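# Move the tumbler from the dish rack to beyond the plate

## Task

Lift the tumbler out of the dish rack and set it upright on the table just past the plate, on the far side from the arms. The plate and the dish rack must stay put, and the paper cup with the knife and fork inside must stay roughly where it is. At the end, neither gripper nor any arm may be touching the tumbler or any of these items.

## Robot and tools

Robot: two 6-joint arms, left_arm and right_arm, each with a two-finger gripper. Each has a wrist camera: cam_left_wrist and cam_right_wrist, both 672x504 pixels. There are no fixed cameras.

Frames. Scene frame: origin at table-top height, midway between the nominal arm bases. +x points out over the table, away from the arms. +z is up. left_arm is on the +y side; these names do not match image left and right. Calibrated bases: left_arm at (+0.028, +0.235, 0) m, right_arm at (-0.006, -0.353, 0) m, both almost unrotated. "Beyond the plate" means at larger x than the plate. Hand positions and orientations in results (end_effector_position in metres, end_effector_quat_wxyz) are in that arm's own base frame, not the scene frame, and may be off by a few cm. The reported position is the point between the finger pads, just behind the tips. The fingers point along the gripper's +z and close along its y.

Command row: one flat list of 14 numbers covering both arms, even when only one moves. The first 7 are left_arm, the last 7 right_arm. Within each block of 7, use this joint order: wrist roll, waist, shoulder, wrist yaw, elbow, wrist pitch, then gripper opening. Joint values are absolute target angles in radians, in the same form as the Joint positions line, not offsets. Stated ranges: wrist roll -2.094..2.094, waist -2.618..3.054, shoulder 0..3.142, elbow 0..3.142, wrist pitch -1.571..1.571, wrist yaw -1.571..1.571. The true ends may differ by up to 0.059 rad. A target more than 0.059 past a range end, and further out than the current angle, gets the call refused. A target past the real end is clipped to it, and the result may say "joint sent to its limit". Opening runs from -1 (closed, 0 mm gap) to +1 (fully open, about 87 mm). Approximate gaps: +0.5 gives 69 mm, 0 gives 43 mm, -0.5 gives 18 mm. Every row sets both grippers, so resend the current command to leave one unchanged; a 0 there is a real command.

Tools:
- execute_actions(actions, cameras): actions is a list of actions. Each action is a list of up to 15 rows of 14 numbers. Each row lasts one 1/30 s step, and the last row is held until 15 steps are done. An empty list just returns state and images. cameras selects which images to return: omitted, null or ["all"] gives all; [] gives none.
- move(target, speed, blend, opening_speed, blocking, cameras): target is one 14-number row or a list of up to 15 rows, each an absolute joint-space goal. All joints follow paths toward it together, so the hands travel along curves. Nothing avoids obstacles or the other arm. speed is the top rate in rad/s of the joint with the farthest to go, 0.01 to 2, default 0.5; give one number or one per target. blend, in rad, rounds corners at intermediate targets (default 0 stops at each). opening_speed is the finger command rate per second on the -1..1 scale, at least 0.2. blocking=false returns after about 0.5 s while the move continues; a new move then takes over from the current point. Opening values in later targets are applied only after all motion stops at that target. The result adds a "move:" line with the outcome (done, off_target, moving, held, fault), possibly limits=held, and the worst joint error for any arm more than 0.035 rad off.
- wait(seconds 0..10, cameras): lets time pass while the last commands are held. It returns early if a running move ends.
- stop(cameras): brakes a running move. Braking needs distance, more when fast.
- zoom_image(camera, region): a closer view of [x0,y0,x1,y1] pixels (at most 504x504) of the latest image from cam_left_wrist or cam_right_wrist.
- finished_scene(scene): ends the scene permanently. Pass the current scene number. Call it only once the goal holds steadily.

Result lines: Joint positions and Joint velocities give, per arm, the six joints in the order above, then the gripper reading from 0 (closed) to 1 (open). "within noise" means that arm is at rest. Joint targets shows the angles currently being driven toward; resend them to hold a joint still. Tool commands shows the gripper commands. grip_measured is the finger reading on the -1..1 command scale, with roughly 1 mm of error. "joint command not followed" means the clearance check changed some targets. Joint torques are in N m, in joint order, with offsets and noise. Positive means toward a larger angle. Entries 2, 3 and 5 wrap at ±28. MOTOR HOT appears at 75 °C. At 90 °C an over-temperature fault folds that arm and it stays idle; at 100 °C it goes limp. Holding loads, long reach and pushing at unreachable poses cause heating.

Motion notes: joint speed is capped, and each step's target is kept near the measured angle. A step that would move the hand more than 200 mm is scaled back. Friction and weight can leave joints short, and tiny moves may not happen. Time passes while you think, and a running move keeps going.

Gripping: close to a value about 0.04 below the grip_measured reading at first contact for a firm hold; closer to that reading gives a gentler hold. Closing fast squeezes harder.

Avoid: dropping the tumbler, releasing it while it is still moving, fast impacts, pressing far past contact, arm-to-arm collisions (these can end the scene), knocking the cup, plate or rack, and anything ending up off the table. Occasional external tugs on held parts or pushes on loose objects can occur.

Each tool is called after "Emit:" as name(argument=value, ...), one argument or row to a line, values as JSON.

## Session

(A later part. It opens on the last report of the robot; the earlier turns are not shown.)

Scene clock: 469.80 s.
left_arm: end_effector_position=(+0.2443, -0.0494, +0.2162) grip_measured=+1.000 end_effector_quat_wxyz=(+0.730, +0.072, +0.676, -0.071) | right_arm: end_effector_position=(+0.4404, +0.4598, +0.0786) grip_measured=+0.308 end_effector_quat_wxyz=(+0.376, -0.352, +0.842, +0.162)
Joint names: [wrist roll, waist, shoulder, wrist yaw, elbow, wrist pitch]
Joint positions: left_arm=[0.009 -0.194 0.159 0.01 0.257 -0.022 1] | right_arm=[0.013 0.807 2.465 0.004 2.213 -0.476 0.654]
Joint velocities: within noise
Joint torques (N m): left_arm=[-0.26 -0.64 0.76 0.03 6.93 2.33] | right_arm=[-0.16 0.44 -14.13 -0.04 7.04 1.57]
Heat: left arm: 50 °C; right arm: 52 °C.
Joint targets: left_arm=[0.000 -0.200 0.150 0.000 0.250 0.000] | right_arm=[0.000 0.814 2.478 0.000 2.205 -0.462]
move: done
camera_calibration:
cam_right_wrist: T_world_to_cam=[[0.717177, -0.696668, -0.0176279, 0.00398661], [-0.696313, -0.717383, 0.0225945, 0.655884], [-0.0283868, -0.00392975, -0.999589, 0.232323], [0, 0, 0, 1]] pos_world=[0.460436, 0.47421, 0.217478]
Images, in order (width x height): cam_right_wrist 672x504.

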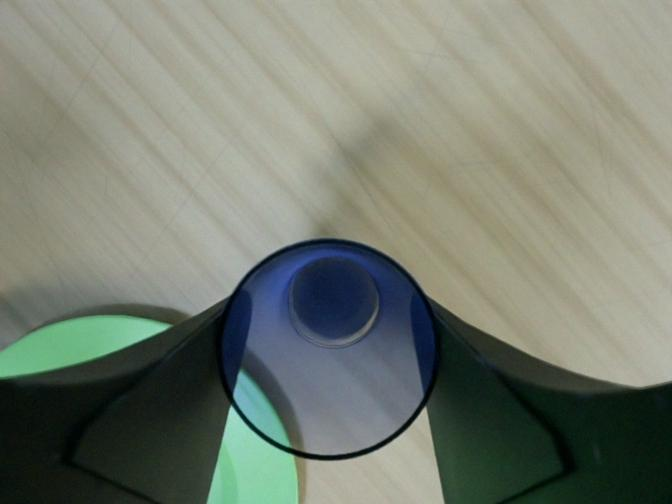

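Emit:
move(
  target=[0.0, -0.2, 0.15, 0.0, 0.25, 0.0, 1.0, 0.0, 0.814, 2.478, 0.0, 2.187, -0.462, 0.2],
  speed=0.2,
)

Emit:
zoom_image(
  camera="cam_left_wrist",
  region=[330, 240, 470, 345],
)

Scene clock: 476.63 s.
left_arm: end_effector_position=(+0.2443, -0.0494, +0.2162) grip_measured=+1.000 end_effector_quat_wxyz=(+0.730, +0.072, +0.676, -0.071) | right_arm: end_effector_position=(+0.4419, +0.4613, +0.0777) grip_measured=+0.308 end_effector_quat_wxyz=(+0.380, -0.351, +0.840, +0.163)
Joint names: [wrist roll, waist, shoulder, wrist yaw, elbow, wrist pitch]
Joint positions: left_arm=[0.009 -0.194 0.159 0.01 0.257 -0.022 1] | right_arm=[0.013 0.807 2.465 0.004 2.203 -0.455 0.654]
Joint velocities: within noise
Joint torques (N m): left_arm=[-0.26 -0.64 0.83 0.04 6.99 2.32] | right_arm=[-0.15 0.49 -14.15 -0.04 6.27 1.36]
Heat: left arm: 50 °C; right arm: 54 °C.
Joint targets: left_arm=[0.000 -0.200 0.150 0.000 0.250 0.000] | right_arm=[0.000 0.814 2.478 0.000 2.187 -0.462]
move: done
camera_calibration:
cam_left_wrist: T_world_to_cam=[[-0.204962, -0.978441, -0.0253604, 0.00751937], [-0.708873, 0.16626, -0.685461, 0.348002], [0.6749, -0.122516, -0.727668, 0.130205], [0, 0, 0, 1]] pos_world=[0.160355, -0.0345493, 0.333478]
cam_right_wrist: T_world_to_cam=[[0.717308, -0.696532, -0.0177035, 0.00387093], [-0.69644, -0.717516, 0.0119151, 0.658903], [-0.0210018, 0.00378262, -0.999772, 0.22467], [0, 0, 0, 1]] pos_world=[0.460828, 0.47462, 0.216837]

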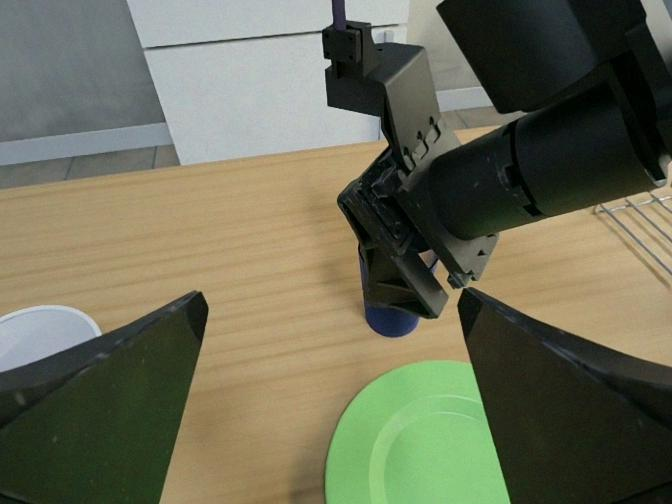

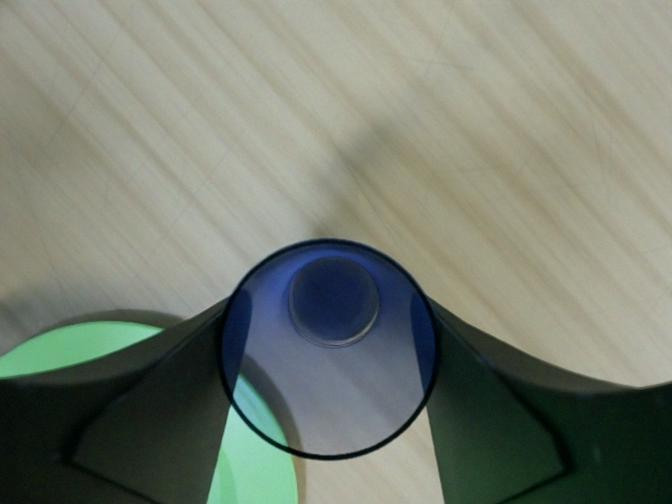

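Scaled by 3.600 from the camera's 672x504 image, which has a finer 960x720 frame.

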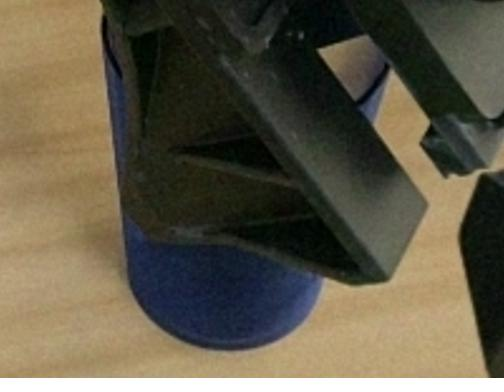

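Emit:
move(
  target=[
    [0.0, -0.2, 0.15, 0.0, 0.25, 0.0, 1.0, 0.0, 0.814, 2.478, 0.0, 2.25, -0.505, 0.2],
    [0.0, -0.2, 0.15, 0.0, 0.25, 0.0, 1.0, 0.0, 0.814, 2.478, 0.0, 2.207, -0.495, 0.2],
  ],
  speed=0.2,
)

Emit:
zoom_image(
  camera="cam_left_wrist",
  region=[330, 240, 470, 345],
)

Scene clock: 484.07 s.
left_arm: end_effector_position=(+0.2443, -0.0494, +0.2162) grip_measured=+1.000 end_effector_quat_wxyz=(+0.730, +0.072, +0.676, -0.071) | right_arm: end_effector_position=(+0.4396, +0.4589, +0.0782) grip_measured=+0.308 end_effector_quat_wxyz=(+0.373, -0.353, +0.843, +0.160)
Joint names: [wrist roll, waist, shoulder, wrist yaw, elbow, wrist pitch]
Joint positions: left_arm=[0.009 -0.194 0.159 0.01 0.257 -0.022 1] | right_arm=[0.013 0.807 2.465 0.004 2.216 -0.485 0.654]
Joint velocities: within noise
Joint torques (N m): left_arm=[-0.23 -0.69 0.88 0 6.93 2.33] | right_arm=[-0.16 0.54 -14.08 -0.04 7.02 1.33]
Heat: left arm: 50 °C; right arm: 56 °C.
Joint targets: left_arm=[0.000 -0.200 0.150 0.000 0.250 0.000] | right_arm=[0.000 0.814 2.478 0.000 2.207 -0.495]
move: done
camera_calibration:
cam_left_wrist: T_world_to_cam=[[-0.204962, -0.978441, -0.0253604, 0.00751937], [-0.708873, 0.16626, -0.685461, 0.348002], [0.6749, -0.122516, -0.727668, 0.130205], [0, 0, 0, 1]] pos_world=[0.160355, -0.0345493, 0.333478]
cam_right_wrist: T_world_to_cam=[[0.717098, -0.696751, -0.017581, 0.00403847], [-0.696197, -0.717262, 0.0290773, 0.654006], [-0.0328698, -0.00861141, -0.999423, 0.235953], [0, 0, 0, 1]] pos_world=[0.460176, 0.473939, 0.216871]

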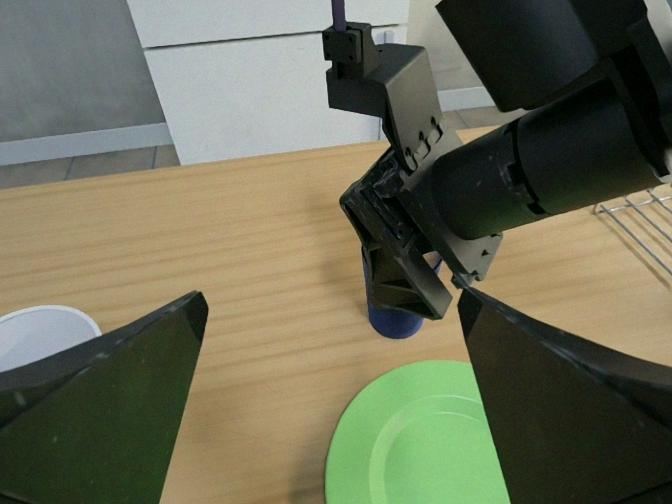

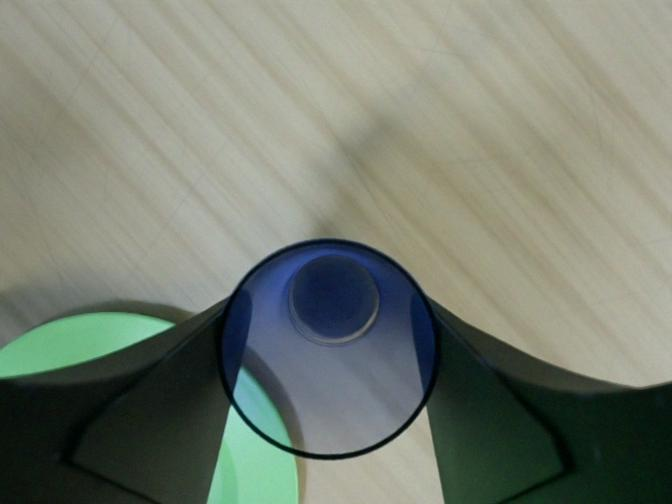

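Scaled by 3.600 from the camera's 672x504 image, which has a finer 960x720 frame.

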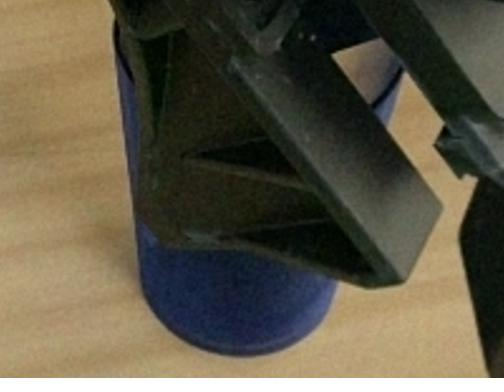

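Emit:
move(
  target=[0.0, -0.2, 0.15, 0.0, 0.25, 0.0, 1.0, 0.0, 0.814, 2.478, 0.0, 2.19, -0.495, 0.2],
  speed=0.2,
  cameras=["cam_right_wrist"],
)

Emit:
zoom_image(
  camera="cam_right_wrist",
  region=[210, 230, 450, 410],
)

Scene clock: 488.83 s.
left_arm: end_effector_position=(+0.2443, -0.0494, +0.2162) grip_measured=+1.000 end_effector_quat_wxyz=(+0.730, +0.072, +0.676, -0.071) | right_arm: end_effector_position=(+0.4400, +0.4593, +0.0773) grip_measured=+0.308 end_effector_quat_wxyz=(+0.375, -0.352, +0.842, +0.161)
Joint names: [wrist roll, waist, shoulder, wrist yaw, elbow, wrist pitch]
Joint positions: left_arm=[0.009 -0.194 0.159 0.01 0.257 -0.022 1] | right_arm=[0.013 0.807 2.465 0.004 2.21 -0.476 0.654]
Joint velocities: within noise
Joint torques (N m): left_arm=[-0.28 -0.72 0.95 0.01 6.98 2.32] | right_arm=[-0.16 0.51 -14.12 -0.02 5.89 1.22]
Heat: left arm: 50 °C; right arm: 57 °C.
Joint targets: left_arm=[0.000 -0.200 0.150 0.000 0.250 0.000] | right_arm=[0.000 0.814 2.478 0.000 2.190 -0.495]
move: done
camera_calibration:
cam_right_wrist: T_world_to_cam=[[0.71714, -0.696707, -0.0176059, 0.00399264], [-0.696262, -0.71733, 0.0256454, 0.655017], [-0.0304966, -0.00613298, -0.999516, 0.232992], [0, 0, 0, 1]] pos_world=[0.460305, 0.474074, 0.216151]
Images, in order (width x height): cam_right_wrist 672x504.

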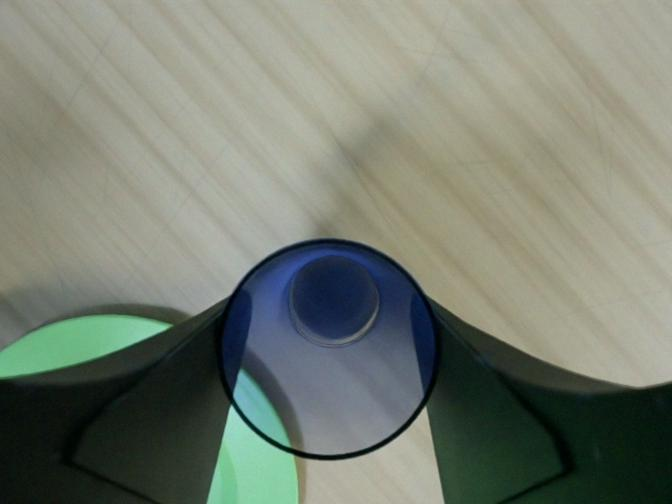

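Scaled by 2.100 from the camera's 672x504 image, which has a finer 960x720 frame.

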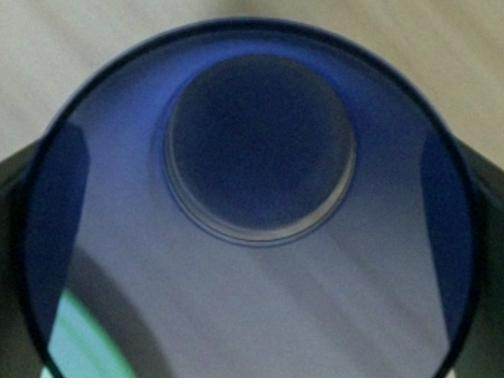

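Emit:
move(
  target=[0.0, -0.2, 0.15, 0.0, 0.25, 0.0, 1.0, 0.0, 0.814, 2.478, 0.0, 2.20, -0.485, 1.0],
  speed=0.2,
  opening_speed=0.6,
)

Emit:
zoom_image(
  camera="cam_left_wrist",
  region=[330, 240, 470, 345],
)

Scene clock: 504.57 s.
left_arm: end_effector_position=(+0.2443, -0.0494, +0.2162) grip_measured=+1.000 end_effector_quat_wxyz=(+0.730, +0.072, +0.676, -0.071) | right_arm: end_effector_position=(+0.4373, +0.4565, +0.0722) grip_measured=+1.000 end_effector_quat_wxyz=(+0.366, -0.354, +0.846, +0.157)
Joint names: [wrist roll, waist, shoulder, wrist yaw, elbow, wrist pitch]
Joint positions: left_arm=[0.009 -0.194 0.159 0.01 0.257 -0.022 1] | right_arm=[0.013 0.807 2.465 0.004 2.202 -0.488 1]
Joint velocities: within noise
Joint torques (N m): left_arm=[-0.26 -0.66 0.79 0.01 6.9 2.33] | right_arm=[-0.15 0.44 -14.04 -0.02 7.53 1.45]
Heat: left arm: 51 °C; right arm: 59 °C.
Joint targets: left_arm=[0.000 -0.200 0.150 0.000 0.250 0.000] | right_arm=[0.000 0.814 2.478 0.000 2.200 -0.485]
move: done
camera_calibration:
cam_left_wrist: T_world_to_cam=[[-0.204962, -0.978441, -0.0253604, 0.00751937], [-0.708873, 0.16626, -0.685461, 0.348002], [0.6749, -0.122516, -0.727668, 0.130205], [0, 0, 0, 1]] pos_world=[0.160355, -0.0345493, 0.333478]
cam_right_wrist: T_world_to_cam=[[0.716899, -0.696958, -0.0174592, 0.00408302], [-0.695774, -0.71682, 0.0454688, 0.649283], [-0.0442049, -0.0204489, -0.998813, 0.240256], [0, 0, 0, 1]] pos_world=[0.459447, 0.473178, 0.21052]

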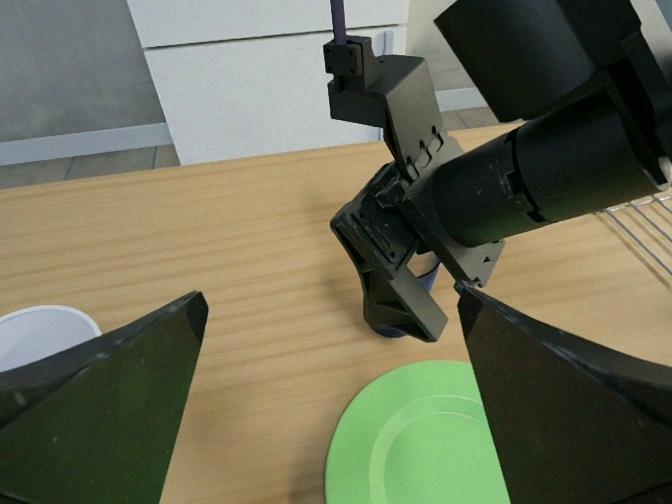

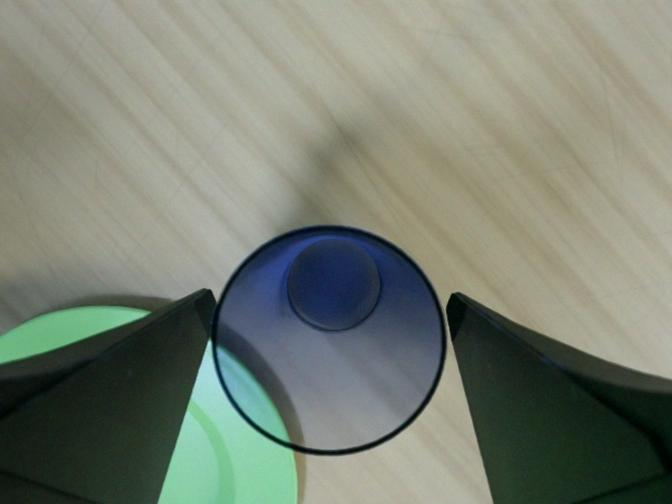

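Scaled by 3.600 from the camera's 672x504 image, which has a finer 960x720 frame.

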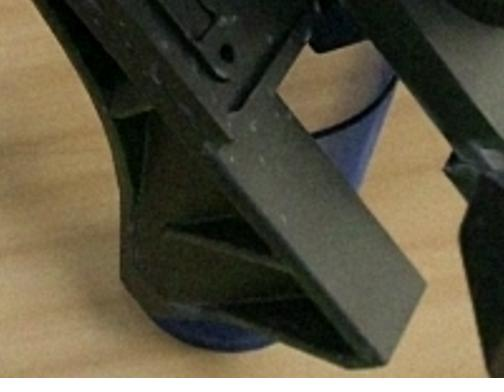

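Emit:
move(
  target=[0.0, -0.2, 0.15, 0.0, 0.25, 0.0, 1.0, 0.0, 0.814, 2.015, 0.0, 1.805, -0.515, 1.0],
  speed=0.3,
)

Scene clock: 516.93 s.
left_arm: end_effector_position=(+0.2443, -0.0494, +0.2162) grip_measured=+1.000 end_effector_quat_wxyz=(+0.730, +0.072, +0.676, -0.071) | right_arm: end_effector_position=(+0.3785, +0.3951, +0.1429) grip_measured=+1.000 end_effector_quat_wxyz=(+0.361, -0.355, +0.848, +0.155)
Joint names: [wrist roll, waist, shoulder, wrist yaw, elbow, wrist pitch]
Joint positions: left_arm=[0.009 -0.194 0.159 0.01 0.257 -0.022 1] | right_arm=[0.013 0.807 2.057 0.004 1.811 -0.517 1]
Joint velocities: within noise
Joint torques (N m): left_arm=[-0.25 -0.61 0.77 0.04 6.83 2.35] | right_arm=[-0.17 0.46 -16.8 -0.03 7.23 1.42]
Heat: left arm: 51 °C; right arm: 61 °C.
Joint targets: left_arm=[0.000 -0.200 0.150 0.000 0.250 0.000] | right_arm=[0.000 0.814 2.015 0.000 1.805 -0.515]
move: off_target (right_arm); right_arm: the shoulder is farthest, 0.042 rad from its target
camera_calibration:
cam_left_wrist: T_world_to_cam=[[-0.204962, -0.978441, -0.0253604, 0.00751937], [-0.708873, 0.16626, -0.685461, 0.348002], [0.6749, -0.122516, -0.727668, 0.130205], [0, 0, 0, 1]] pos_world=[0.160355, -0.0345493, 0.333478]
cam_right_wrist: T_world_to_cam=[[0.716752, -0.697112, -0.0173655, 0.00477639], [-0.695339, -0.716366, 0.0576594, 0.55909], [-0.0526351, -0.0292526, -0.998185, 0.313573], [0, 0, 0, 1]] pos_world=[0.401838, 0.413015, 0.28085]

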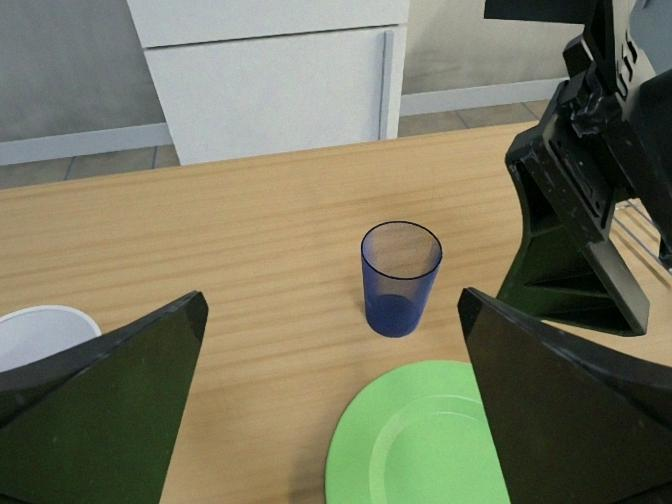

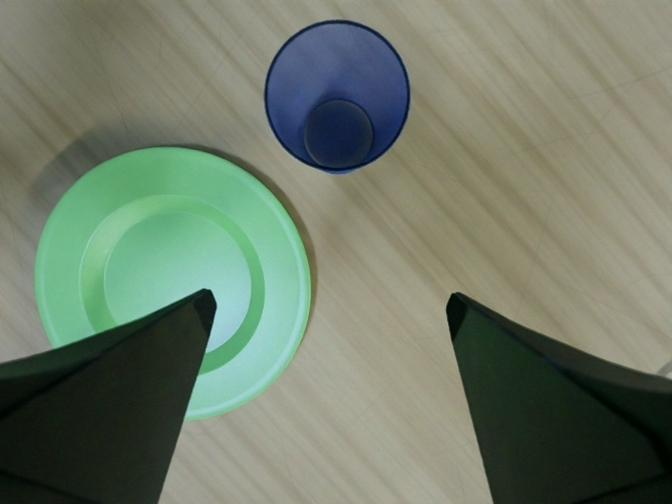

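Emit:
finished_scene(
  scene=1,
)

The scene is finished: the task was done.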